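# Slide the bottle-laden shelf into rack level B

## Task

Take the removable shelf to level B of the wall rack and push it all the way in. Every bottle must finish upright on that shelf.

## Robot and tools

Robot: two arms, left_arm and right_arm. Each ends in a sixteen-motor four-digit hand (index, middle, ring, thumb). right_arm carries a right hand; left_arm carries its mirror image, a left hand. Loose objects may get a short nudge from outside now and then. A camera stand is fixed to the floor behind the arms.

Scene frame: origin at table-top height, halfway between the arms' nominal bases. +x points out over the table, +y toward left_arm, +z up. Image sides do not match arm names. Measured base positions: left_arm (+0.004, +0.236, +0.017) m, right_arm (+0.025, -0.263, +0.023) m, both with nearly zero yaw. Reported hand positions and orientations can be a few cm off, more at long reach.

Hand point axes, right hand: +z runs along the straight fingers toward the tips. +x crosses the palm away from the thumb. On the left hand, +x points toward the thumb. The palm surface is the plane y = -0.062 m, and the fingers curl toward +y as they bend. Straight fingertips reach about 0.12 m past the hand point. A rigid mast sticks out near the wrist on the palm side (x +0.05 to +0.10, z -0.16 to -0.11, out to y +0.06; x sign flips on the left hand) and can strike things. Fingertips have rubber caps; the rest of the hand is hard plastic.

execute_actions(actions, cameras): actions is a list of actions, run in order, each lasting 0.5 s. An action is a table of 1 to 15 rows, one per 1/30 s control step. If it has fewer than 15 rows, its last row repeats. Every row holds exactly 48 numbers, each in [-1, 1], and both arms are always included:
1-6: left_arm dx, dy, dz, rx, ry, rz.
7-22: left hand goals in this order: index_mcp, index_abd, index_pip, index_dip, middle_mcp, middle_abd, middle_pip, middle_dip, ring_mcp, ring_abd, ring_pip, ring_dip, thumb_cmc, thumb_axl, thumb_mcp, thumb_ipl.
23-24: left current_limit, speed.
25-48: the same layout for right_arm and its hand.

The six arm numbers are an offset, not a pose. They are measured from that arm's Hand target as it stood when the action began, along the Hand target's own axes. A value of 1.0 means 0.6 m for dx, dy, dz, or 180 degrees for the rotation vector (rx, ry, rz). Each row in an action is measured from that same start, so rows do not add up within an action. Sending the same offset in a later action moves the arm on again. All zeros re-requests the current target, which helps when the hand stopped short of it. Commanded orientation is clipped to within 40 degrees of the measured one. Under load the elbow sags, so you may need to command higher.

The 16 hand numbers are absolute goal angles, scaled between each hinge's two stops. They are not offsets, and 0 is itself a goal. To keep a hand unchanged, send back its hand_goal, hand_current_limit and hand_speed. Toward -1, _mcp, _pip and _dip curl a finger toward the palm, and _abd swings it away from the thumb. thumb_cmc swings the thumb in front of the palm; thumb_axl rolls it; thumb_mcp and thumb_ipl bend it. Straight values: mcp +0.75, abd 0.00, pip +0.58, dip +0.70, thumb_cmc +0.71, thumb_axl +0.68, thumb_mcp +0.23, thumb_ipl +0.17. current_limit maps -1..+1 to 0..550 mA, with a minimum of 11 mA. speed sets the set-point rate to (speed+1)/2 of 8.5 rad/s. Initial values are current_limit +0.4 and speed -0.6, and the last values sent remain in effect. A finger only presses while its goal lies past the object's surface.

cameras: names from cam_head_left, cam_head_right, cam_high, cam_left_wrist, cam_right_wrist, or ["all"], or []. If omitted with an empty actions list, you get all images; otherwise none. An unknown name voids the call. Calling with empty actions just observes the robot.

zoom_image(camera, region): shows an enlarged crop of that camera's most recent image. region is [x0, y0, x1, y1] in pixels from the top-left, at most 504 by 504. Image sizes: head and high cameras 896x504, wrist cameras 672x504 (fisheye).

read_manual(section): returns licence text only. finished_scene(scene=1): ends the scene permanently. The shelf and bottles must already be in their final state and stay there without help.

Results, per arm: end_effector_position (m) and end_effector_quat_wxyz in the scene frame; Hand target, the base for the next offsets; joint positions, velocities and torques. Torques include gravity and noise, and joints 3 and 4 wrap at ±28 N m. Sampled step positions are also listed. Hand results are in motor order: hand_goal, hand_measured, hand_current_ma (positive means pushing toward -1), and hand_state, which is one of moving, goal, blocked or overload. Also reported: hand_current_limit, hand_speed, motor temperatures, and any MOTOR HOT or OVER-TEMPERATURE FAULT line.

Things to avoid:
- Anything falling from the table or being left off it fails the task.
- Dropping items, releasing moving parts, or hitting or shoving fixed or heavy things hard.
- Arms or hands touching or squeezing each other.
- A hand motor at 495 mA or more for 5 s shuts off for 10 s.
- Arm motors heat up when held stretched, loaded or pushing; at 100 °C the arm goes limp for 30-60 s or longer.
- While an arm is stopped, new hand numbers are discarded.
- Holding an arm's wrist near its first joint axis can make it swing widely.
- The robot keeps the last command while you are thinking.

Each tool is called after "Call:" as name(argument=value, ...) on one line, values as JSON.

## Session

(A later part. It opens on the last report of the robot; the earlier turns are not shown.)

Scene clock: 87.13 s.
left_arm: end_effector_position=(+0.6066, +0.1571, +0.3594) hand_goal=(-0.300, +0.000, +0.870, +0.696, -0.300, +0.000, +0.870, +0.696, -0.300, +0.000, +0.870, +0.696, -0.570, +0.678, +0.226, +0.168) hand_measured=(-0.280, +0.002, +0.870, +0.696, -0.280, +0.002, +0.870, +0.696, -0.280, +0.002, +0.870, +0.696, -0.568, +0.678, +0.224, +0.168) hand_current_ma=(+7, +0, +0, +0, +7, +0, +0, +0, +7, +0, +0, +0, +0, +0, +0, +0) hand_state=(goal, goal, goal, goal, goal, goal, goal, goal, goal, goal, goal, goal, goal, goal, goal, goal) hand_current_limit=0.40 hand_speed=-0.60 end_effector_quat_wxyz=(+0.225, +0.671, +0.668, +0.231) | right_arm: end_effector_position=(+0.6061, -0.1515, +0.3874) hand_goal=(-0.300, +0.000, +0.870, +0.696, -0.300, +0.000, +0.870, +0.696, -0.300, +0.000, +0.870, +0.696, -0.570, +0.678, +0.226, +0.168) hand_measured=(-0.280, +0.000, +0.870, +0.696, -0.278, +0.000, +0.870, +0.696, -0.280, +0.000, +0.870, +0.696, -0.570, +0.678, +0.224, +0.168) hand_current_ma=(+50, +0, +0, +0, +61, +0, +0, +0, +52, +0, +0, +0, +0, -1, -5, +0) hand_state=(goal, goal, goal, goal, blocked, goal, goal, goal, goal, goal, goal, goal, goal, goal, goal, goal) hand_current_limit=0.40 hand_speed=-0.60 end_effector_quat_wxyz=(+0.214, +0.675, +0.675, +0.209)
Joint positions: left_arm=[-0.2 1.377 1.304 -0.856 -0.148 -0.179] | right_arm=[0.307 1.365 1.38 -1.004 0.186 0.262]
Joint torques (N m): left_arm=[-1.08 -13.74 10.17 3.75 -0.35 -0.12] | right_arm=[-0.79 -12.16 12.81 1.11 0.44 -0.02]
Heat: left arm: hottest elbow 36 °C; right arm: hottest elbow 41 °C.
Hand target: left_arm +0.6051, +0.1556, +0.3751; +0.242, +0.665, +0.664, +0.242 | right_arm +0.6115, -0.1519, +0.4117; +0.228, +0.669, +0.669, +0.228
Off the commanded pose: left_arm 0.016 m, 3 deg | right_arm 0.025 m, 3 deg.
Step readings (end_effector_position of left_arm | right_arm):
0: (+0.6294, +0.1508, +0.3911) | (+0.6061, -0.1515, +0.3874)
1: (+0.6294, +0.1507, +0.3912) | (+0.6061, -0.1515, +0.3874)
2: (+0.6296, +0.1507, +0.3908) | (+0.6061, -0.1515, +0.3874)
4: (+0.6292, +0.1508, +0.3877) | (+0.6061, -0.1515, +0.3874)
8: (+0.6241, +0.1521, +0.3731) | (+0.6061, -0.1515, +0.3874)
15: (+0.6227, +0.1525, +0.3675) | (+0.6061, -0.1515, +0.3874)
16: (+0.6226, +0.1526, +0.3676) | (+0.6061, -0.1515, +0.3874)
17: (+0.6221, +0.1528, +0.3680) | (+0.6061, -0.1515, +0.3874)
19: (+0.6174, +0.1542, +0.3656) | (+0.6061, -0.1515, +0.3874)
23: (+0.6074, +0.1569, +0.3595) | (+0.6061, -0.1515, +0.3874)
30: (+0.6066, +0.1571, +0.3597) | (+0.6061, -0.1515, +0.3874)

Call:
execute_actions(actions=[[[0,0.0595,0.0043,0,0,0,-0.30,0,0.869,0.696,-0.30,0,0.869,0.696,-0.30,0,0.869,0.696,-0.571,0.678,0.226,0.168,0.4,-0.6,0,0,0,0,0,0,-0.30,0,0.869,0.696,-0.30,0,0.869,0.696,-0.30,0,0.869,0.696,-0.571,0.678,0.226,0.168,0.4,-0.6]]])

Scene clock: 88.50 s.
left_arm: end_effector_position=(+0.6210, +0.1532, +0.3621) hand_goal=(-0.300, +0.000, +0.870, +0.696, -0.300, +0.000, +0.870, +0.696, -0.300, +0.000, +0.870, +0.696, -0.570, +0.678, +0.226, +0.168) hand_measured=(-0.280, +0.002, +0.870, +0.696, -0.280, +0.002, +0.870, +0.696, -0.280, +0.002, +0.870, +0.696, -0.568, +0.678, +0.224, +0.168) hand_current_ma=(+7, +0, +0, +0, +7, +0, +0, +0, +7, +0, +0, +0, +0, +0, +0, +0) hand_state=(goal, goal, goal, goal, goal, goal, goal, goal, goal, goal, goal, goal, goal, goal, goal, goal) hand_current_limit=0.40 hand_speed=-0.60 end_effector_quat_wxyz=(+0.224, +0.672, +0.668, +0.229) | right_arm: end_effector_position=(+0.6061, -0.1515, +0.3874) hand_goal=(-0.300, +0.000, +0.870, +0.696, -0.300, +0.000, +0.870, +0.696, -0.300, +0.000, +0.870, +0.696, -0.570, +0.678, +0.226, +0.168) hand_measured=(-0.280, +0.000, +0.870, +0.696, -0.278, +0.000, +0.870, +0.696, -0.280, +0.000, +0.870, +0.696, -0.570, +0.678, +0.224, +0.168) hand_current_ma=(+50, +0, +0, +0, +61, +0, +0, +0, +52, +0, +0, +0, +0, -1, -5, +0) hand_state=(goal, goal, goal, goal, blocked, goal, goal, goal, goal, goal, goal, goal, goal, goal, goal, goal) hand_current_limit=0.40 hand_speed=-0.60 end_effector_quat_wxyz=(+0.214, +0.675, +0.675, +0.209)
Joint positions: left_arm=[-0.2 1.417 1.353 -0.87 -0.145 -0.179] | right_arm=[0.307 1.365 1.38 -1.004 0.186 0.262]
Joint torques (N m): left_arm=[0.21 -12.22 16.43 2.09 -0.14 0.02] | right_arm=[-0.91 -12.04 12.82 1.16 0.43 0]
Heat: left arm: hottest elbow 36 °C; right arm: hottest elbow 41 °C.
Hand target: left_arm +0.6340, +0.1556, +0.3960; +0.242, +0.665, +0.664, +0.242 | right_arm +0.6115, -0.1519, +0.4117; +0.228, +0.669, +0.669, +0.228
Off the commanded pose: left_arm 0.037 m, 3 deg | right_arm 0.025 m, 3 deg.
Step readings (end_effector_position of left_arm | right_arm):
0: (+0.6065, +0.1572, +0.3592) | (+0.6061, -0.1515, +0.3874)
1: (+0.6065, +0.1572, +0.3592) | (+0.6061, -0.1515, +0.3874)
2: (+0.6065, +0.1572, +0.3592) | (+0.6061, -0.1515, +0.3874)
4: (+0.6073, +0.1569, +0.3591) | (+0.6061, -0.1515, +0.3874)
8: (+0.6156, +0.1546, +0.3608) | (+0.6061, -0.1515, +0.3874)
15: (+0.6208, +0.1532, +0.3609) | (+0.6061, -0.1515, +0.3874)

Call:
execute_actions(actions=[[[0,0.0499,0.0158,0,0,0,-0.30,0,0.869,0.696,-0.30,0,0.869,0.696,-0.30,0,0.869,0.696,-0.571,0.678,0.226,0.168,0.4,-0.6,0,0.0321,0.0205,0,0,0,-0.30,0,0.869,0.696,-0.30,0,0.869,0.696,-0.30,0,0.869,0.696,-0.571,0.678,0.226,0.168,0.4,-0.6]]], cameras=["all"])

Scene clock: 91.03 s.
left_arm: end_effector_position=(+0.6507, +0.1518, +0.3739) hand_goal=(-0.300, +0.000, +0.870, +0.696, -0.300, +0.000, +0.870, +0.696, -0.300, +0.000, +0.870, +0.696, -0.570, +0.678, +0.226, +0.168) hand_measured=(-0.280, +0.002, +0.872, +0.696, -0.280, +0.002, +0.870, +0.696, -0.280, +0.002, +0.870, +0.696, -0.568, +0.678, +0.224, +0.168) hand_current_ma=(+7, +0, +0, +0, +7, +0, +0, +0, +7, +0, +0, +0, +0, +0, +0, +0) hand_state=(goal, goal, goal, goal, goal, goal, goal, goal, goal, goal, goal, goal, goal, goal, goal, goal) hand_current_limit=0.40 hand_speed=-0.60 end_effector_quat_wxyz=(+0.224, +0.672, +0.668, +0.228) | right_arm: end_effector_position=(+0.6189, -0.1541, +0.3765) hand_goal=(-0.300, +0.000, +0.870, +0.696, -0.300, +0.000, +0.870, +0.696, -0.300, +0.000, +0.870, +0.696, -0.570, +0.678, +0.226, +0.168) hand_measured=(-0.280, +0.000, +0.870, +0.696, -0.278, +0.000, +0.870, +0.696, -0.280, +0.000, +0.870, +0.696, -0.570, +0.678, +0.224, +0.168) hand_current_ma=(+50, +0, +0, +0, +61, +0, +0, +0, +52, +0, +0, +0, +0, -1, -5, +0) hand_state=(goal, goal, goal, goal, blocked, goal, goal, goal, goal, goal, goal, goal, goal, goal, goal, goal) hand_current_limit=0.40 hand_speed=-0.60 end_effector_quat_wxyz=(+0.212, +0.676, +0.678, +0.198)
Joint positions: left_arm=[-0.188 1.491 1.463 -0.905 -0.136 -0.17] | right_arm=[0.295 1.403 1.398 -1.003 0.185 0.25]
Joint torques (N m): left_arm=[0.56 -13.63 16.29 2.15 -0.15 0.03] | right_arm=[-0.85 -11.46 15.91 0.98 0.1 0]
Heat: left arm: hottest elbow 36 °C; right arm: hottest elbow 41 °C.
Hand target: left_arm +0.6631, +0.1556, +0.4081; +0.242, +0.665, +0.664, +0.242 | right_arm +0.6343, -0.1520, +0.4139; +0.228, +0.669, +0.669, +0.228
Off the commanded pose: left_arm 0.036 m, 3 deg | right_arm 0.040 m, 4 deg.
Step readings (end_effector_position of left_arm | right_arm):
0: (+0.6210, +0.1532, +0.3620) | (+0.6061, -0.1515, +0.3874)
1: (+0.6212, +0.1531, +0.3623) | (+0.6061, -0.1515, +0.3874)
2: (+0.6221, +0.1526, +0.3626) | (+0.6062, -0.1516, +0.3874)
4: (+0.6285, +0.1516, +0.3666) | (+0.6074, -0.1532, +0.3866)
8: (+0.6449, +0.1511, +0.3756) | (+0.6136, -0.1536, +0.3829)
15: (+0.6502, +0.1521, +0.3725) | (+0.6186, -0.1543, +0.3752)
camera_calibration:
cam_left_wrist: T_world_to_cam=[[-0.539938, -0.739546, -0.40192, 0.584343], [-0.840802, 0.451786, 0.29823, 0.318458], [-0.0389731, 0.498961, -0.865748, 0.39677], [0, 0, 0, 1]] pos_world=[0.598732, 0.0903003, 0.483388]
cam_right_wrist: T_world_to_cam=[[0.542838, -0.765237, 0.346033, -0.545854], [-0.837991, -0.466222, 0.283564, 0.303529], [-0.0556654, -0.443901, -0.894345, 0.426151], [0, 0, 0, 1]] pos_world=[0.574387, -0.0870264, 0.483939]

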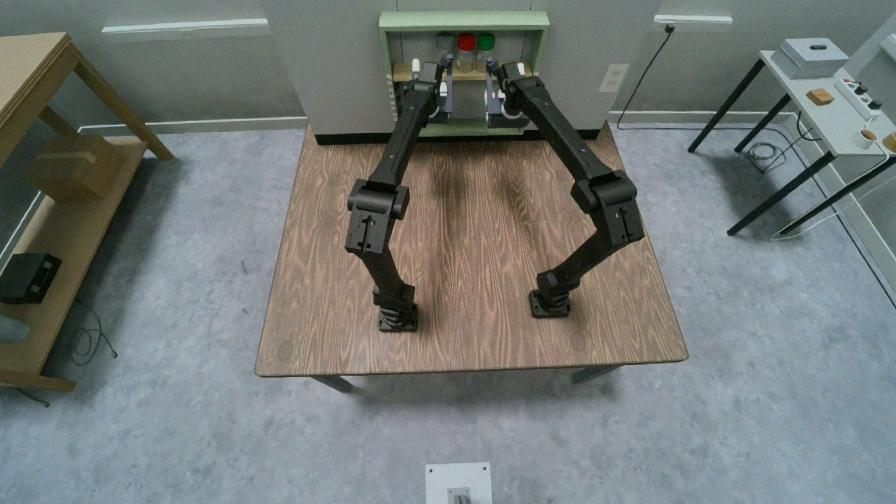

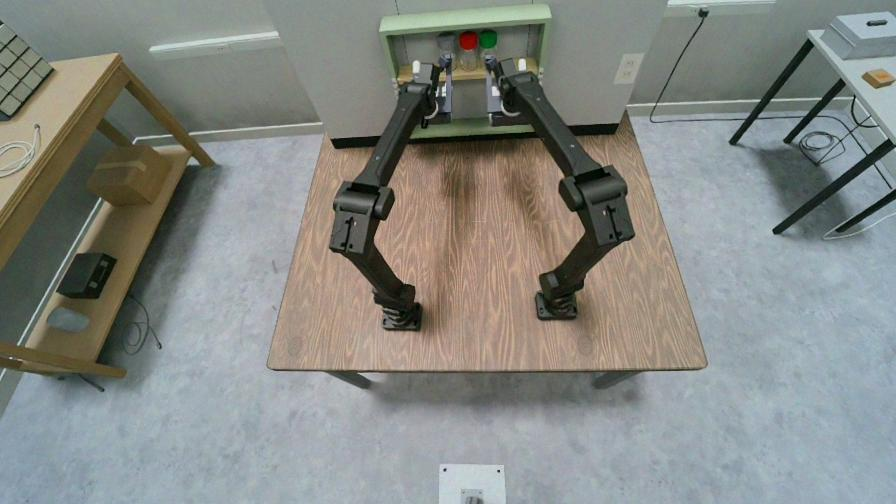

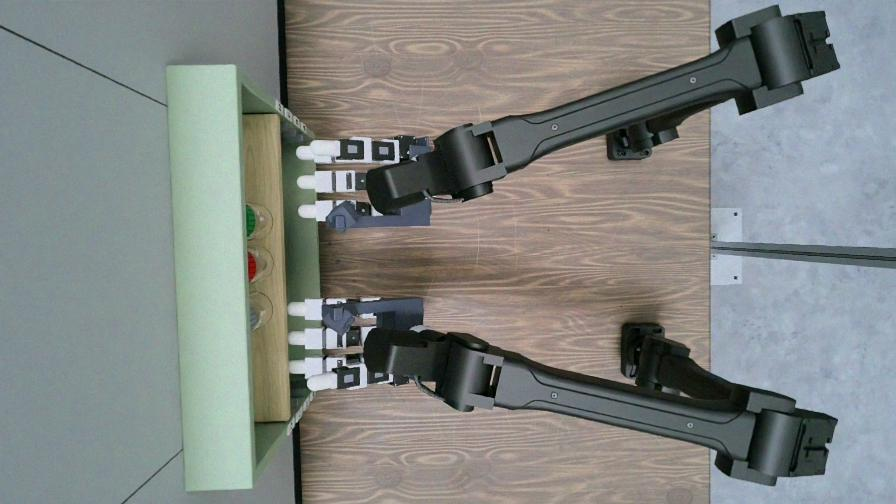

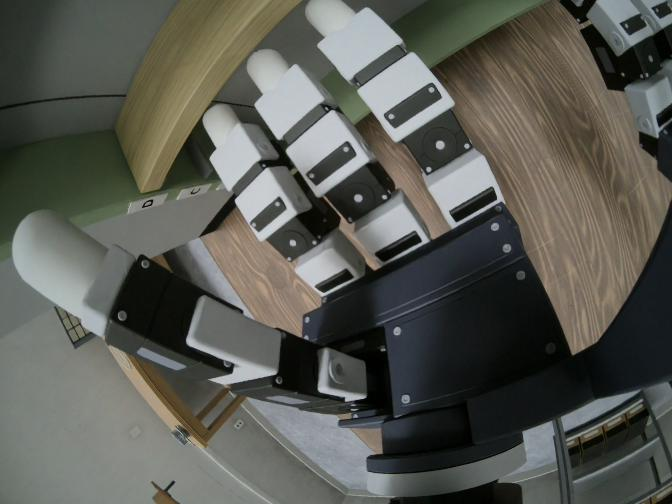

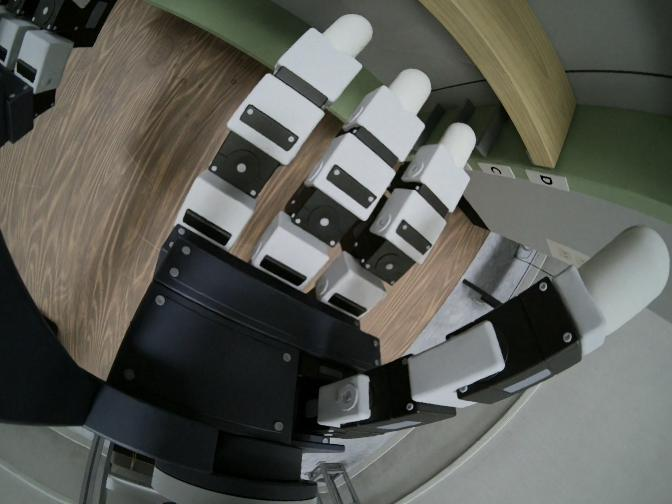

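Call:
zoom_image(camera="cam_head_left", region=[380, 50, 480, 150])

Call:
zoom_image(camera="cam_head_right", region=[380, 50, 480, 150])

Call:
zoom_image(camera="cam_high", region=[260, 280, 380, 420])

Call:
zoom_image(camera="cam_left_wrist", region=[100, 0, 300, 200])

Scaled by 5.040.

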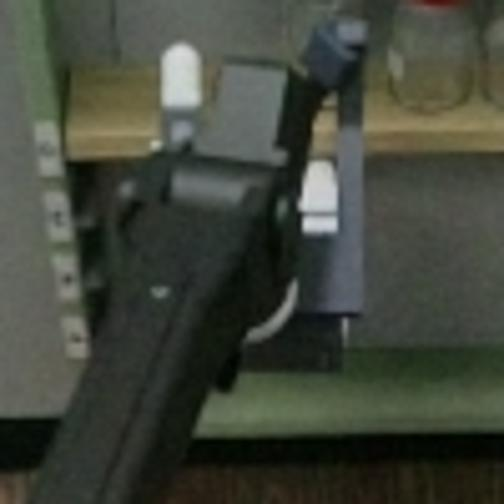

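Scaled by 5.040.

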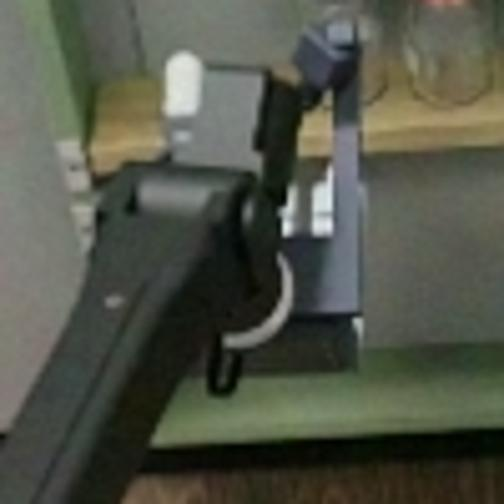

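Scaled by 3.600.

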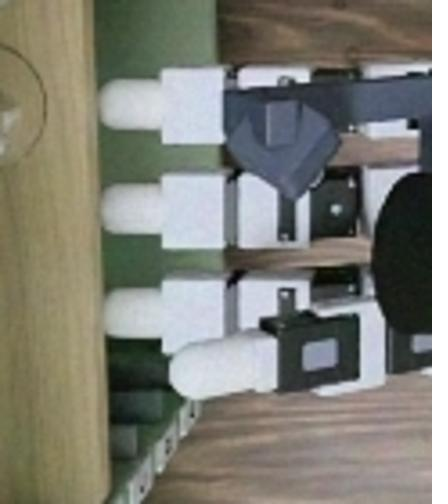

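Scaled by 2.520 from the camera's 672x504 image, which has a finer 960x720 frame.

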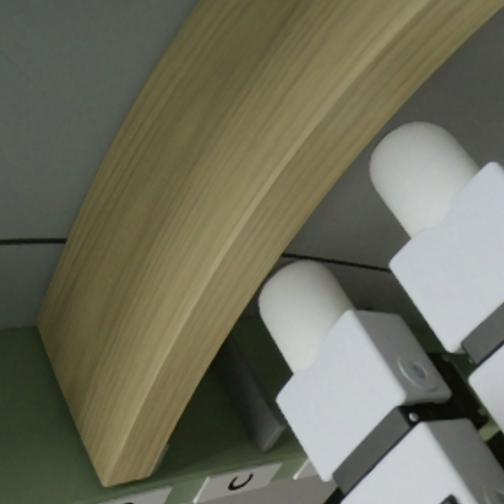

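Call:
zoom_image(camera="cam_right_wrist", region=[420, 0, 620, 200])

Call:
zoom_image(camera="cam_high", region=[260, 90, 380, 230])

Scaled by 2.520 from the camera's 672x504 image, which has a finer 960x720 frame.

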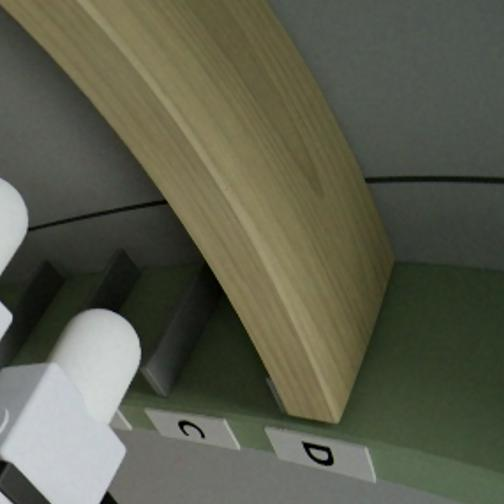

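Scaled by 3.600.

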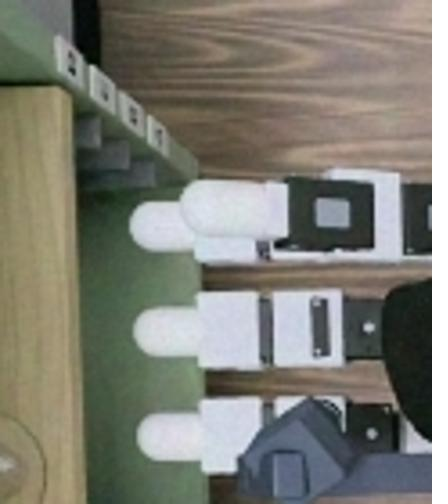

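Call:
execute_actions(actions=[[[0.0033,0.0223,0.0253,0,0,0,-0.30,0,0.869,0.696,-0.30,0,0.869,0.696,-0.30,0,0.869,0.696,-0.571,0.678,0.226,0.168,0.4,-0.6,0.0017,0.0345,0.0235,0,0,0,-0.30,0,0.869,0.696,-0.30,0,0.869,0.696,-0.30,0,0.869,0.696,-0.571,0.678,0.226,0.168,0.4,-0.6]]])

Scene clock: 98.73 s.
left_arm: end_effector_position=(+0.6707, +0.1535, +0.3680) hand_goal=(-0.300, +0.000, +0.870, +0.696, -0.300, +0.000, +0.870, +0.696, -0.300, +0.000, +0.870, +0.696, -0.570, +0.678, +0.226, +0.168) hand_measured=(-0.280, +0.002, +0.876, +0.698, -0.280, +0.002, +0.874, +0.696, -0.280, +0.002, +0.870, +0.696, -0.568, +0.678, +0.224, +0.168) hand_current_ma=(+8, +0, +1, +0, +7, +0, +0, +0, +7, +0, +0, +0, +0, +0, +0, +0) hand_state=(blocked, goal, goal, goal, goal, goal, goal, goal, goal, goal, goal, goal, goal, goal, goal, goal) hand_current_limit=0.40 hand_speed=-0.60 end_effector_quat_wxyz=(+0.221, +0.673, +0.669, +0.226) | right_arm: end_effector_position=(+0.6443, -0.1525, +0.3806) hand_goal=(-0.300, +0.000, +0.870, +0.696, -0.300, +0.000, +0.870, +0.696, -0.300, +0.000, +0.870, +0.696, -0.570, +0.678, +0.226, +0.168) hand_measured=(-0.280, +0.000, +0.870, +0.696, -0.278, +0.000, +0.870, +0.696, -0.280, +0.000, +0.870, +0.696, -0.570, +0.678, +0.224, +0.168) hand_current_ma=(+50, +0, +0, +0, +61, +0, +0, +0, +52, +0, +0, +0, +0, -1, -5, +0) hand_state=(goal, goal, goal, goal, blocked, goal, goal, goal, goal, goal, goal, goal, goal, goal, goal, goal) hand_current_limit=0.40 hand_speed=-0.60 end_effector_quat_wxyz=(+0.213, +0.675, +0.677, +0.202)
Joint positions: left_arm=[-0.176 1.544 1.511 -0.906 -0.13 -0.161] | right_arm=[0.281 1.464 1.468 -1.002 0.176 0.238]
Joint torques (N m): left_arm=[0.32 -14.51 16.34 2.33 -0.12 0.03] | right_arm=[-0.67 -12.22 15.88 0.8 0.09 -0.04]
Heat: left arm: hottest elbow 37 °C; right arm: hottest elbow 43 °C.
Hand target: left_arm +0.6831, +0.1574, +0.4051; +0.242, +0.665, +0.664, +0.242 | right_arm +0.6592, -0.1509, +0.4152; +0.228, +0.669, +0.669, +0.228
Off the commanded pose: left_arm 0.039 m, 3 deg | right_arm 0.038 m, 4 deg.
Step readings (end_effector_position of left_arm | right_arm):
0: (+0.6507, +0.1518, +0.3739) | (+0.6189, -0.1541, +0.3765)
1: (+0.6509, +0.1518, +0.3739) | (+0.6190, -0.1540, +0.3767)
2: (+0.6516, +0.1516, +0.3742) | (+0.6200, -0.1541, +0.3772)
4: (+0.6557, +0.1512, +0.3750) | (+0.6250, -0.1541, +0.3801)
8: (+0.6659, +0.1526, +0.3717) | (+0.6381, -0.1522, +0.3852)
15: (+0.6700, +0.1538, +0.3653) | (+0.6438, -0.1525, +0.3799)

Call:
execute_actions(actions=[])

Call:
zoom_image(camera="cam_left_wrist", region=[100, 0, 300, 200])

Call:
zoom_image(camera="cam_high", region=[250, 270, 380, 420])

Call:
zoom_image(camera="cam_head_right", region=[380, 40, 560, 150])

Scene clock: 102.13 s.
left_arm: end_effector_position=(+0.6707, +0.1532, +0.3680) hand_goal=(-0.300, +0.000, +0.870, +0.696, -0.300, +0.000, +0.870, +0.696, -0.300, +0.000, +0.870, +0.696, -0.570, +0.678, +0.226, +0.168) hand_measured=(-0.280, +0.002, +0.876, +0.698, -0.280, +0.002, +0.874, +0.696, -0.280, +0.002, +0.870, +0.696, -0.568, +0.678, +0.224, +0.168) hand_current_ma=(+8, +0, +1, +0, +7, +0, +0, +0, +7, +0, +0, +0, +0, +0, +0, +0) hand_state=(blocked, goal, goal, goal, goal, goal, goal, goal, goal, goal, goal, goal, goal, goal, goal, goal) hand_current_limit=0.40 hand_speed=-0.60 end_effector_quat_wxyz=(+0.221, +0.673, +0.668, +0.226) | right_arm: end_effector_position=(+0.6443, -0.1525, +0.3806) hand_goal=(-0.300, +0.000, +0.870, +0.696, -0.300, +0.000, +0.870, +0.696, -0.300, +0.000, +0.870, +0.696, -0.570, +0.678, +0.226, +0.168) hand_measured=(-0.280, +0.000, +0.870, +0.696, -0.278, +0.000, +0.870, +0.696, -0.280, +0.000, +0.870, +0.696, -0.570, +0.678, +0.224, +0.168) hand_current_ma=(+50, +0, +0, +0, +61, +0, +0, +0, +52, +0, +0, +0, +0, -1, -5, +0) hand_state=(goal, goal, goal, goal, blocked, goal, goal, goal, goal, goal, goal, goal, goal, goal, goal, goal) hand_current_limit=0.40 hand_speed=-0.60 end_effector_quat_wxyz=(+0.213, +0.675, +0.677, +0.202)
Joint positions: left_arm=[-0.176 1.544 1.511 -0.906 -0.128 -0.16] | right_arm=[0.281 1.464 1.468 -1.002 0.176 0.238]
Joint velocities: within noise
Joint torques (N m): left_arm=[0.21 -14.56 16.32 2.3 -0.16 0.02] | right_arm=[-0.67 -11.87 15.94 0.87 0.06 -0.03]
Motor temperatures (°C): left_arm=[29 32 37 31 29 30] | right_arm=[32 30 43 28 33 27]
Heat: left arm: hottest elbow 37 °C; right arm: hottest elbow 43 °C.
Hand target: left_arm +0.6831, +0.1575, +0.4051; +0.242, +0.665, +0.664, +0.242 | right_arm +0.6592, -0.1509, +0.4151; +0.228, +0.669, +0.669, +0.228
Off the commanded pose: left_arm 0.039 m, 3 deg | right_arm 0.038 m, 4 deg.
camera_calibration:
cam_left_wrist: T_world_to_cam=[[-0.543524, -0.738695, -0.398637, 0.594934], [-0.838189, 0.452203, 0.304879, 0.332148], [-0.0449481, 0.499842, -0.864949, 0.395275], [0, 0, 0, 1]] pos_world=[0.61953, 0.0917009, 0.477791]
cam_right_wrist: T_world_to_cam=[[0.540646, -0.766211, 0.347306, -0.559014], [-0.839823, -0.467552, 0.275848, 0.328243], [-0.0489735, -0.440812, -0.896262, 0.428824], [0, 0, 0, 1]] pos_world=[0.598896, -0.0858215, 0.487943]

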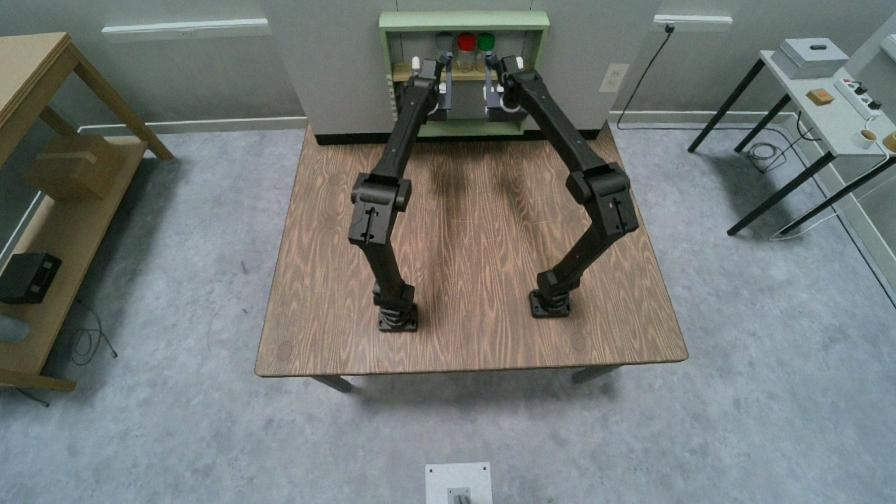

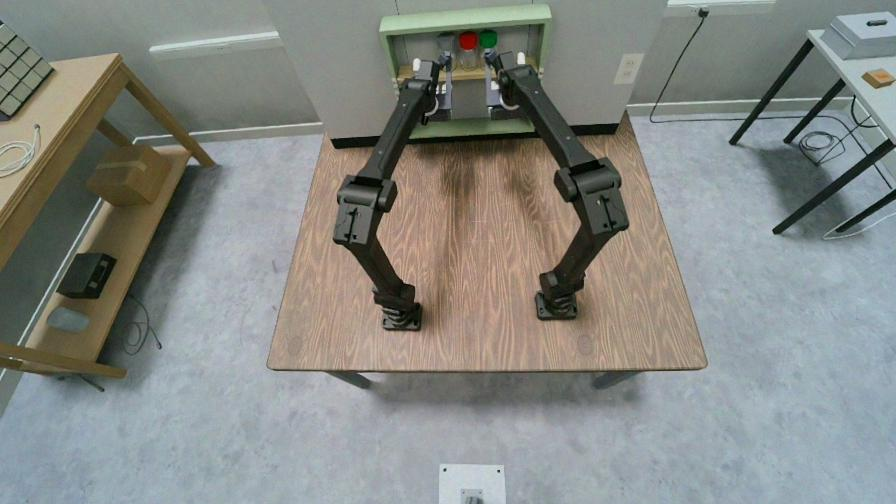

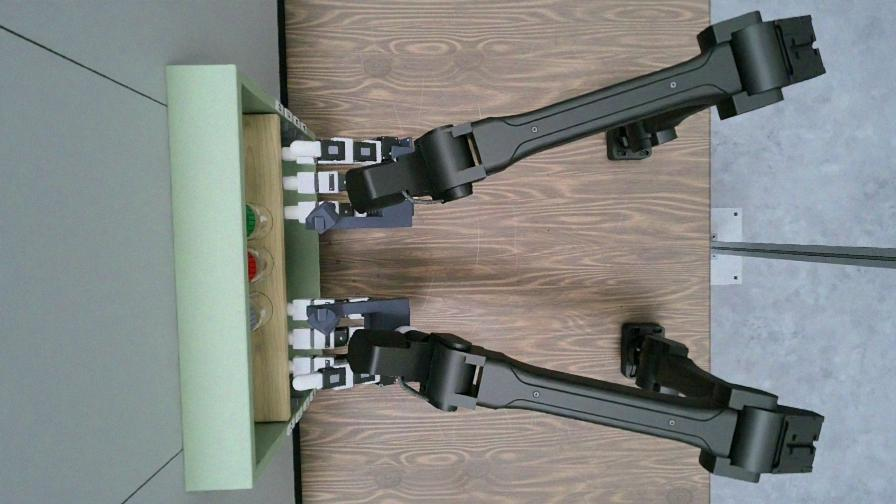

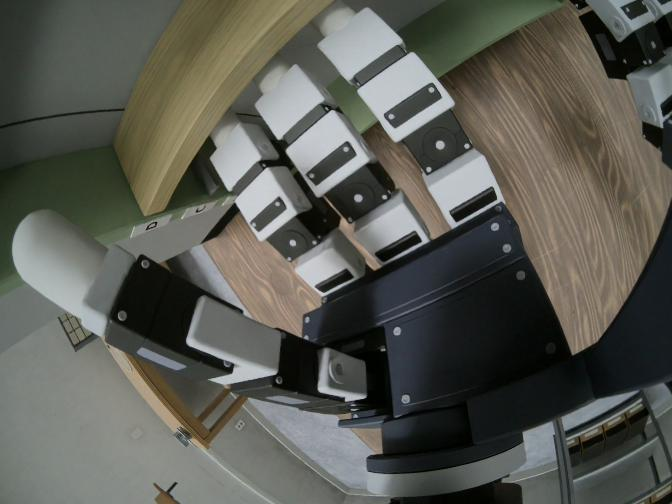

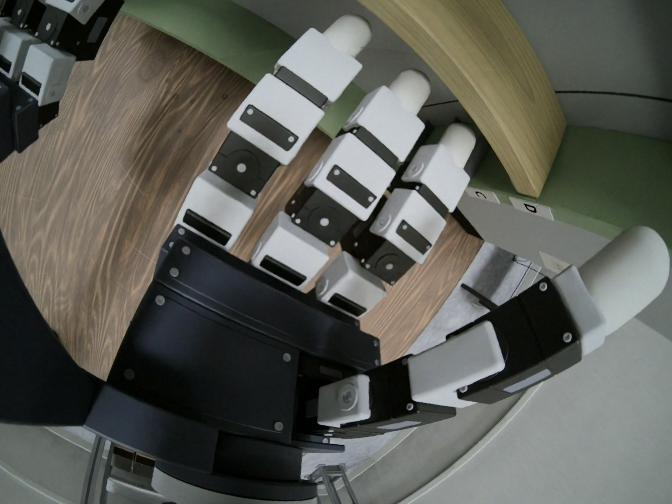

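Scaled by 2.520 from the camera's 672x504 image, which has a finer 960x720 frame.

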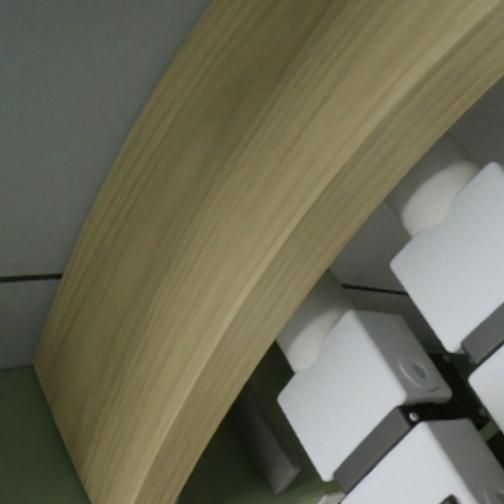

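Scaled by 3.360.

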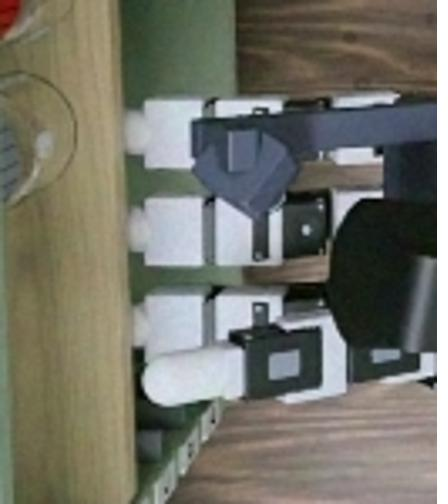

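Scaled by 2.800.

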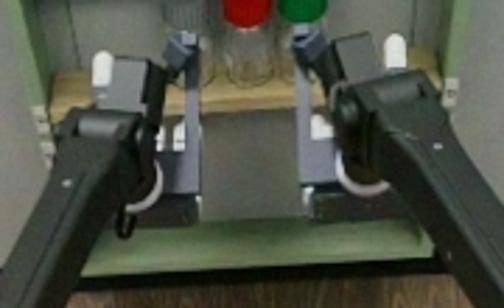

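Call:
execute_actions(actions=[[[0,-0.0355,0.006,0,0,0,-0.275,0,0.869,0.696,-0.275,0,0.869,0.696,-0.275,0,0.869,0.696,-0.571,0.678,0.226,0.168,0.4,-0.6,0,-0.0331,0.006,0,0,0,-0.30,0,0.869,0.696,-0.30,0,0.869,0.696,-0.30,0,0.869,0.696,-0.571,0.678,0.226,0.168,0.4,-0.6]],[[0,-0.0355,0.006,0,0,0,-0.275,0,0.869,0.696,-0.275,0,0.869,0.696,-0.275,0,0.869,0.696,-0.571,0.678,0.226,0.168,0.4,-0.6,0,-0.0331,0.006,0,0,0,-0.30,0,0.869,0.696,-0.30,0,0.869,0.696,-0.30,0,0.869,0.696,-0.571,0.678,0.226,0.168,0.4,-0.6]]])

Scene clock: 105.57 s.
left_arm: end_effector_position=(+0.6565, +0.1567, +0.3539) hand_goal=(-0.274, +0.000, +0.870, +0.696, -0.274, +0.000, +0.870, +0.696, -0.274, +0.000, +0.870, +0.696, -0.570, +0.678, +0.226, +0.168) hand_measured=(-0.266, +0.002, +0.876, +0.698, -0.266, +0.002, +0.874, +0.696, -0.266, +0.002, +0.870, +0.696, -0.568, +0.678, +0.224, +0.168) hand_current_ma=(+1, +0, +1, +0, +1, +0, +0, +0, +1, +0, +0, +0, +0, +0, +0, +0) hand_state=(goal, goal, goal, goal, goal, goal, goal, goal, goal, goal, goal, goal, goal, goal, goal, goal) hand_current_limit=0.40 hand_speed=-0.60 end_effector_quat_wxyz=(+0.225, +0.672, +0.668, +0.229) | right_arm: end_effector_position=(+0.6347, -0.1539, +0.3699) hand_goal=(-0.300, +0.000, +0.870, +0.696, -0.300, +0.000, +0.870, +0.696, -0.300, +0.000, +0.870, +0.696, -0.570, +0.678, +0.226, +0.168) hand_measured=(-0.282, +0.000, +0.870, +0.696, -0.278, +0.000, +0.870, +0.696, -0.280, +0.000, +0.870, +0.696, -0.570, +0.678, +0.224, +0.168) hand_current_ma=(+49, +0, +0, +0, +60, +0, +0, +0, +51, +0, +0, +0, +0, -1, -5, +0) hand_state=(goal, goal, goal, goal, blocked, goal, goal, goal, goal, goal, goal, goal, goal, goal, goal, goal) hand_current_limit=0.40 hand_speed=-0.60 end_effector_quat_wxyz=(+0.219, +0.673, +0.674, +0.213)
Joint positions: left_arm=[-0.176 1.505 1.424 -0.848 -0.131 -0.16] | right_arm=[0.284 1.429 1.389 -0.933 0.178 0.238]
Joint torques (N m): left_arm=[-0.79 -15.62 10.09 3.74 -0.32 -0.07] | right_arm=[0.15 -13.51 10.63 1.2 0.42 0.1]
Heat: left arm: hottest elbow 37 °C; right arm: hottest elbow 43 °C.
Hand target: left_arm +0.6551, +0.1575, +0.3721; +0.242, +0.665, +0.664, +0.242 | right_arm +0.6322, -0.1510, +0.3855; +0.228, +0.669, +0.669, +0.229
Off the commanded pose: left_arm 0.018 m, 3 deg | right_arm 0.016 m, 2 deg.
Step readings (end_effector_position of left_arm | right_arm):
0: (+0.6707, +0.1532, +0.3680) | (+0.6443, -0.1525, +0.3806)
1: (+0.6707, +0.1532, +0.3680) | (+0.6443, -0.1525, +0.3806)
2: (+0.6707, +0.1532, +0.3680) | (+0.6446, -0.1524, +0.3809)
4: (+0.6707, +0.1532, +0.3680) | (+0.6458, -0.1521, +0.3825)
8: (+0.6716, +0.1531, +0.3696) | (+0.6480, -0.1514, +0.3857)
15: (+0.6705, +0.1533, +0.3699) | (+0.6485, -0.1513, +0.3863)
16: (+0.6703, +0.1533, +0.3694) | (+0.6482, -0.1513, +0.3855)
17: (+0.6699, +0.1535, +0.3687) | (+0.6476, -0.1515, +0.3841)
19: (+0.6657, +0.1545, +0.3646) | (+0.6441, -0.1526, +0.3800)
23: (+0.6571, +0.1565, +0.3539) | (+0.6355, -0.1548, +0.3692)
30: (+0.6568, +0.1566, +0.3518) | (+0.6351, -0.1538, +0.3680)

Call:
execute_actions(actions=[[[-0.0008,0.0331,0.006,0,0,0,-0.275,0,0.869,0.696,-0.275,0,0.869,0.696,-0.275,0,0.869,0.696,-0.571,0.678,0.226,0.168,0.4,-0.6,0,0.0353,0.0062,0,0,0,-0.30,0,0.869,0.696,-0.30,0,0.869,0.696,-0.30,0,0.869,0.696,-0.571,0.678,0.226,0.168,0.4,-0.6]]])

Scene clock: 106.90 s.
left_arm: end_effector_position=(+0.6587, +0.1562, +0.3469) hand_goal=(-0.274, +0.000, +0.870, +0.696, -0.274, +0.000, +0.870, +0.696, -0.274, +0.000, +0.870, +0.696, -0.570, +0.678, +0.226, +0.168) hand_measured=(-0.266, +0.002, +0.876, +0.698, -0.266, +0.002, +0.874, +0.696, -0.266, +0.002, +0.870, +0.696, -0.568, +0.678, +0.224, +0.168) hand_current_ma=(+1, +0, +1, +0, +1, +0, +0, +0, +1, +0, +0, +0, +0, +0, +0, +0) hand_state=(goal, goal, goal, goal, goal, goal, goal, goal, goal, goal, goal, goal, goal, goal, goal, goal) hand_current_limit=0.40 hand_speed=-0.60 end_effector_quat_wxyz=(+0.220, +0.673, +0.669, +0.226) | right_arm: end_effector_position=(+0.6374, -0.1531, +0.3624) hand_goal=(-0.300, +0.000, +0.870, +0.696, -0.300, +0.000, +0.870, +0.696, -0.300, +0.000, +0.870, +0.696, -0.570, +0.678, +0.226, +0.168) hand_measured=(-0.282, +0.000, +0.870, +0.696, -0.278, +0.000, +0.870, +0.696, -0.280, +0.000, +0.870, +0.696, -0.570, +0.678, +0.224, +0.168) hand_current_ma=(+49, +0, +0, +0, +60, +0, +0, +0, +51, +0, +0, +0, +0, -1, -5, +0) hand_state=(goal, goal, goal, goal, blocked, goal, goal, goal, goal, goal, goal, goal, goal, goal, goal, goal) hand_current_limit=0.40 hand_speed=-0.60 end_effector_quat_wxyz=(+0.216, +0.674, +0.676, +0.207)
Joint positions: left_arm=[-0.176 1.516 1.424 -0.848 -0.131 -0.16] | right_arm=[0.284 1.442 1.392 -0.936 0.178 0.238]
Joint torques (N m): left_arm=[-0.15 -13.68 16.09 2.48 -0.19 -0.02] | right_arm=[-0.67 -11.69 16.14 0.39 0.11 0.02]
Heat: left arm: hottest elbow 37 °C; right arm: hottest elbow 43 °C.
Hand target: left_arm +0.6727, +0.1570, +0.3821; +0.242, +0.665, +0.664, +0.242 | right_arm +0.6512, -0.1510, +0.3954; +0.228, +0.669, +0.669, +0.228
Off the commanded pose: left_arm 0.038 m, 3 deg | right_arm 0.036 m, 3 deg.
Step readings (end_effector_position of left_arm | right_arm):
0: (+0.6565, +0.1567, +0.3539) | (+0.6347, -0.1539, +0.3699)
1: (+0.6565, +0.1567, +0.3539) | (+0.6347, -0.1539, +0.3699)
2: (+0.6565, +0.1567, +0.3539) | (+0.6347, -0.1539, +0.3699)
4: (+0.6565, +0.1567, +0.3539) | (+0.6347, -0.1539, +0.3699)
8: (+0.6569, +0.1566, +0.3527) | (+0.6354, -0.1537, +0.3681)
15: (+0.6586, +0.1562, +0.3473) | (+0.6374, -0.1531, +0.3627)

Call:
execute_actions(actions=[[[-0.0017,0.045,0.0138,0,0,0,-0.275,0,0.869,0.696,-0.275,0,0.869,0.696,-0.275,0,0.869,0.696,-0.571,0.678,0.226,0.168,0.4,-0.6,0,0.034,0.0145,0,0,0,-0.30,0,0.869,0.696,-0.30,0,0.869,0.696,-0.30,0,0.869,0.696,-0.571,0.678,0.226,0.168,0.4,-0.6]],[[0,0,0,0,0,0,-0.275,0,0.869,0.696,-0.275,0,0.869,0.696,-0.275,0,0.869,0.696,-0.571,0.678,0.226,0.168,0.4,-0.6,0,0.034,0.0145,0,0,0,-0.30,0,0.869,0.696,-0.30,0,0.869,0.696,-0.30,0,0.869,0.696,-0.571,0.678,0.226,0.168,0.4,-0.6]]], cameras=["all"])

Call:
zoom_image(camera="cam_high", region=[240, 100, 380, 420])

Call:
zoom_image(camera="cam_head_right", region=[380, 20, 560, 150])

Scene clock: 109.57 s.
left_arm: end_effector_position=(+0.6855, +0.1514, +0.3596) hand_goal=(-0.274, +0.000, +0.870, +0.696, -0.274, +0.000, +0.870, +0.696, -0.274, +0.000, +0.870, +0.696, -0.570, +0.678, +0.226, +0.168) hand_measured=(-0.266, +0.002, +0.876, +0.698, -0.266, +0.002, +0.874, +0.696, -0.266, +0.002, +0.870, +0.696, -0.568, +0.678, +0.224, +0.168) hand_current_ma=(+1, +0, +1, +0, +1, +0, +0, +0, +1, +0, +0, +0, +0, +0, +0, +0) hand_state=(goal, goal, goal, goal, goal, goal, goal, goal, goal, goal, goal, goal, goal, goal, goal, goal) hand_current_limit=0.40 hand_speed=-0.60 end_effector_quat_wxyz=(+0.224, +0.672, +0.668, +0.228) | right_arm: end_effector_position=(+0.6807, -0.1518, +0.3763) hand_goal=(-0.300, +0.000, +0.870, +0.696, -0.300, +0.000, +0.870, +0.696, -0.300, +0.000, +0.870, +0.696, -0.570, +0.678, +0.226, +0.168) hand_measured=(-0.282, +0.000, +0.870, +0.696, -0.278, +0.000, +0.870, +0.696, -0.280, +0.000, +0.870, +0.696, -0.570, +0.678, +0.224, +0.168) hand_current_ma=(+49, +0, +0, +0, +60, +0, +0, +0, +51, +0, +0, +0, +0, -1, -5, +0) hand_state=(goal, goal, goal, goal, blocked, goal, goal, goal, goal, goal, goal, goal, goal, goal, goal, goal) hand_current_limit=0.40 hand_speed=-0.60 end_effector_quat_wxyz=(+0.216, +0.674, +0.674, +0.209)
Joint positions: left_arm=[-0.174 1.581 1.529 -0.878 -0.128 -0.158] | right_arm=[0.262 1.549 1.543 -0.973 0.165 0.223]
Joint torques (N m): left_arm=[0.26 -14.68 16.42 2.17 -0.12 0.03] | right_arm=[-1.03 -12.98 15.9 0.47 0.08 -0.02]
Heat: left arm: hottest elbow 37 °C; right arm: hottest elbow 43 °C.
Hand target: left_arm +0.6987, +0.1560, +0.3932; +0.242, +0.665, +0.664, +0.242 | right_arm +0.6941, -0.1511, +0.4065; +0.228, +0.669, +0.669, +0.228
Off the commanded pose: left_arm 0.036 m, 3 deg | right_arm 0.033 m, 3 deg.
Step readings (end_effector_position of left_arm | right_arm):
0: (+0.6587, +0.1562, +0.3469) | (+0.6374, -0.1531, +0.3624)
1: (+0.6589, +0.1562, +0.3473) | (+0.6376, -0.1530, +0.3625)
2: (+0.6598, +0.1560, +0.3477) | (+0.6384, -0.1530, +0.3630)
4: (+0.6658, +0.1545, +0.3514) | (+0.6428, -0.1530, +0.3658)
8: (+0.6803, +0.1513, +0.3607) | (+0.6550, -0.1509, +0.3727)
15: (+0.6850, +0.1513, +0.3601) | (+0.6587, -0.1515, +0.3700)
16: (+0.6851, +0.1513, +0.3596) | (+0.6589, -0.1515, +0.3698)
17: (+0.6852, +0.1515, +0.3591) | (+0.6598, -0.1516, +0.3700)
19: (+0.6852, +0.1515, +0.3589) | (+0.6646, -0.1523, +0.3719)
23: (+0.6853, +0.1515, +0.3587) | (+0.6769, -0.1512, +0.3778)
30: (+0.6855, +0.1514, +0.3596) | (+0.6804, -0.1516, +0.3752)
camera_calibration:
cam_left_wrist: T_world_to_cam=[[-0.540246, -0.73928, -0.401995, 0.597316], [-0.840632, 0.45234, 0.29787, 0.352046], [-0.0383705, 0.498853, -0.865837, 0.385562], [0, 0, 0, 1]] pos_world=[0.633433, 0.0900005, 0.469088]
cam_right_wrist: T_world_to_cam=[[0.534983, -0.768393, 0.351234, -0.574659], [-0.844125, -0.468771, 0.260203, 0.368987], [-0.0352896, -0.43569, -0.899405, 0.419747], [0, 0, 0, 1]] pos_world=[0.633717, -0.085714, 0.483351]

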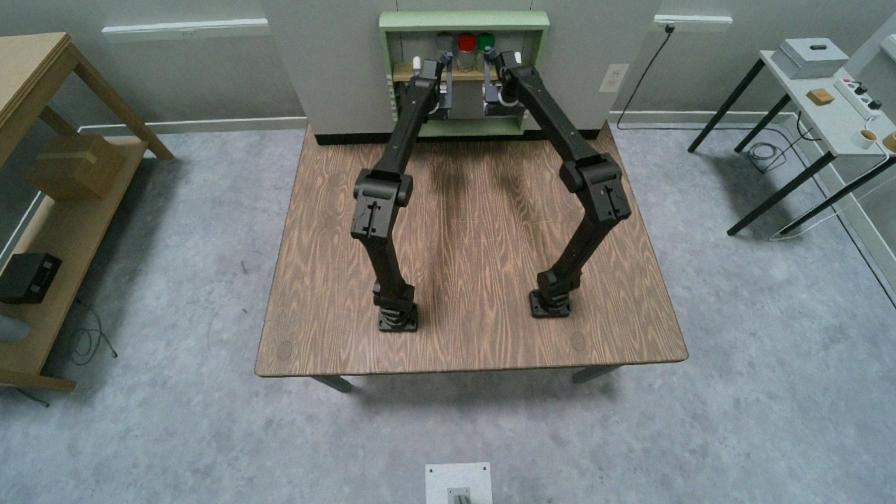

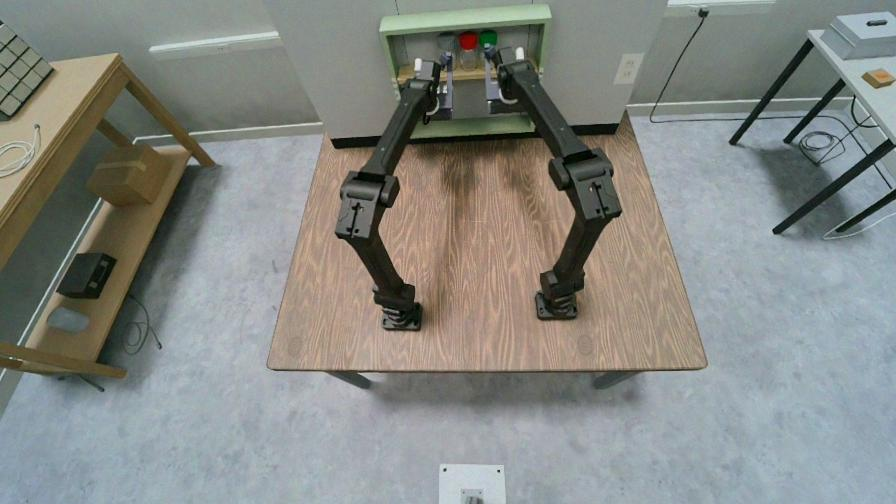

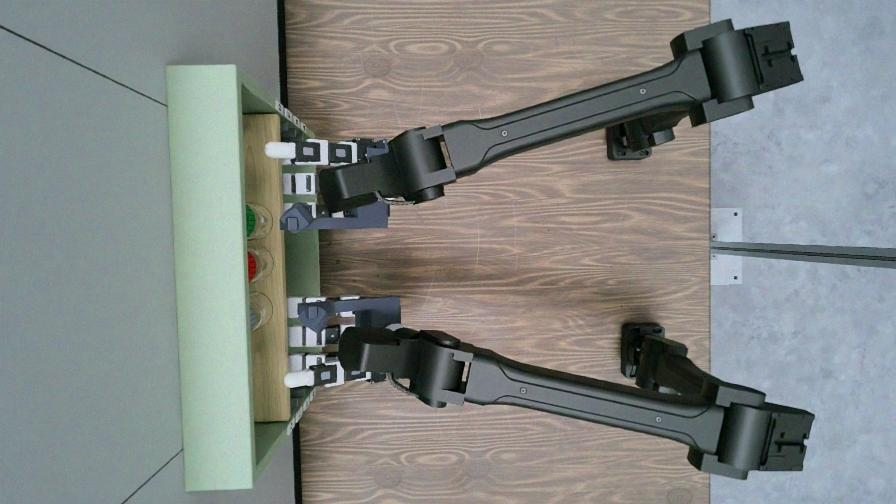

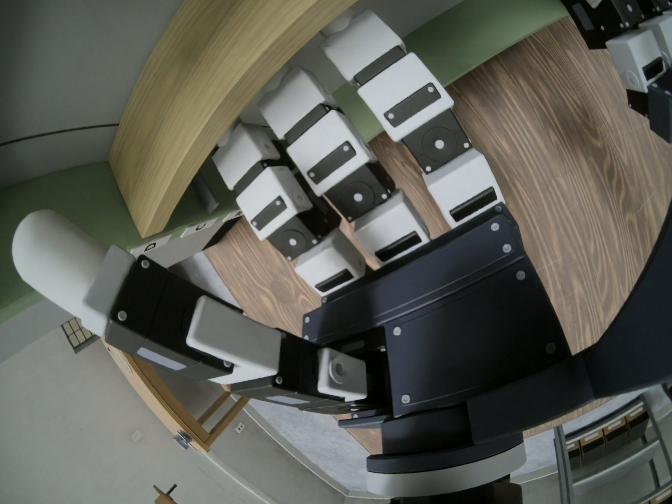

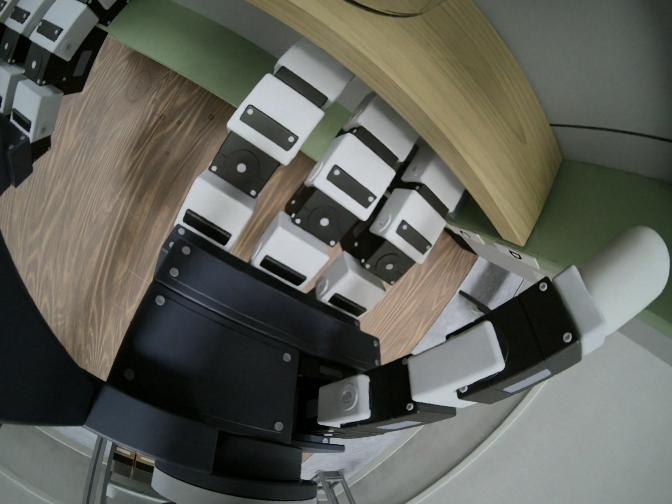

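Scaled by 1.575.

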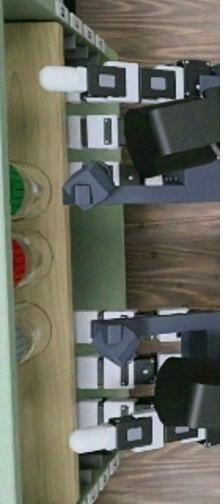

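Scaled by 2.800.

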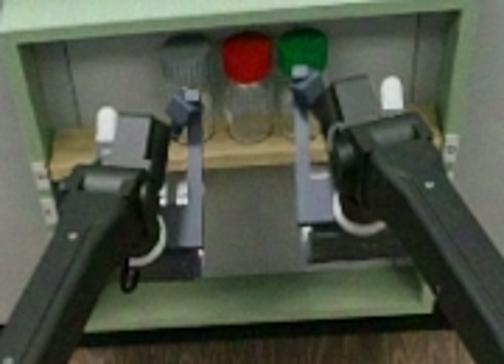

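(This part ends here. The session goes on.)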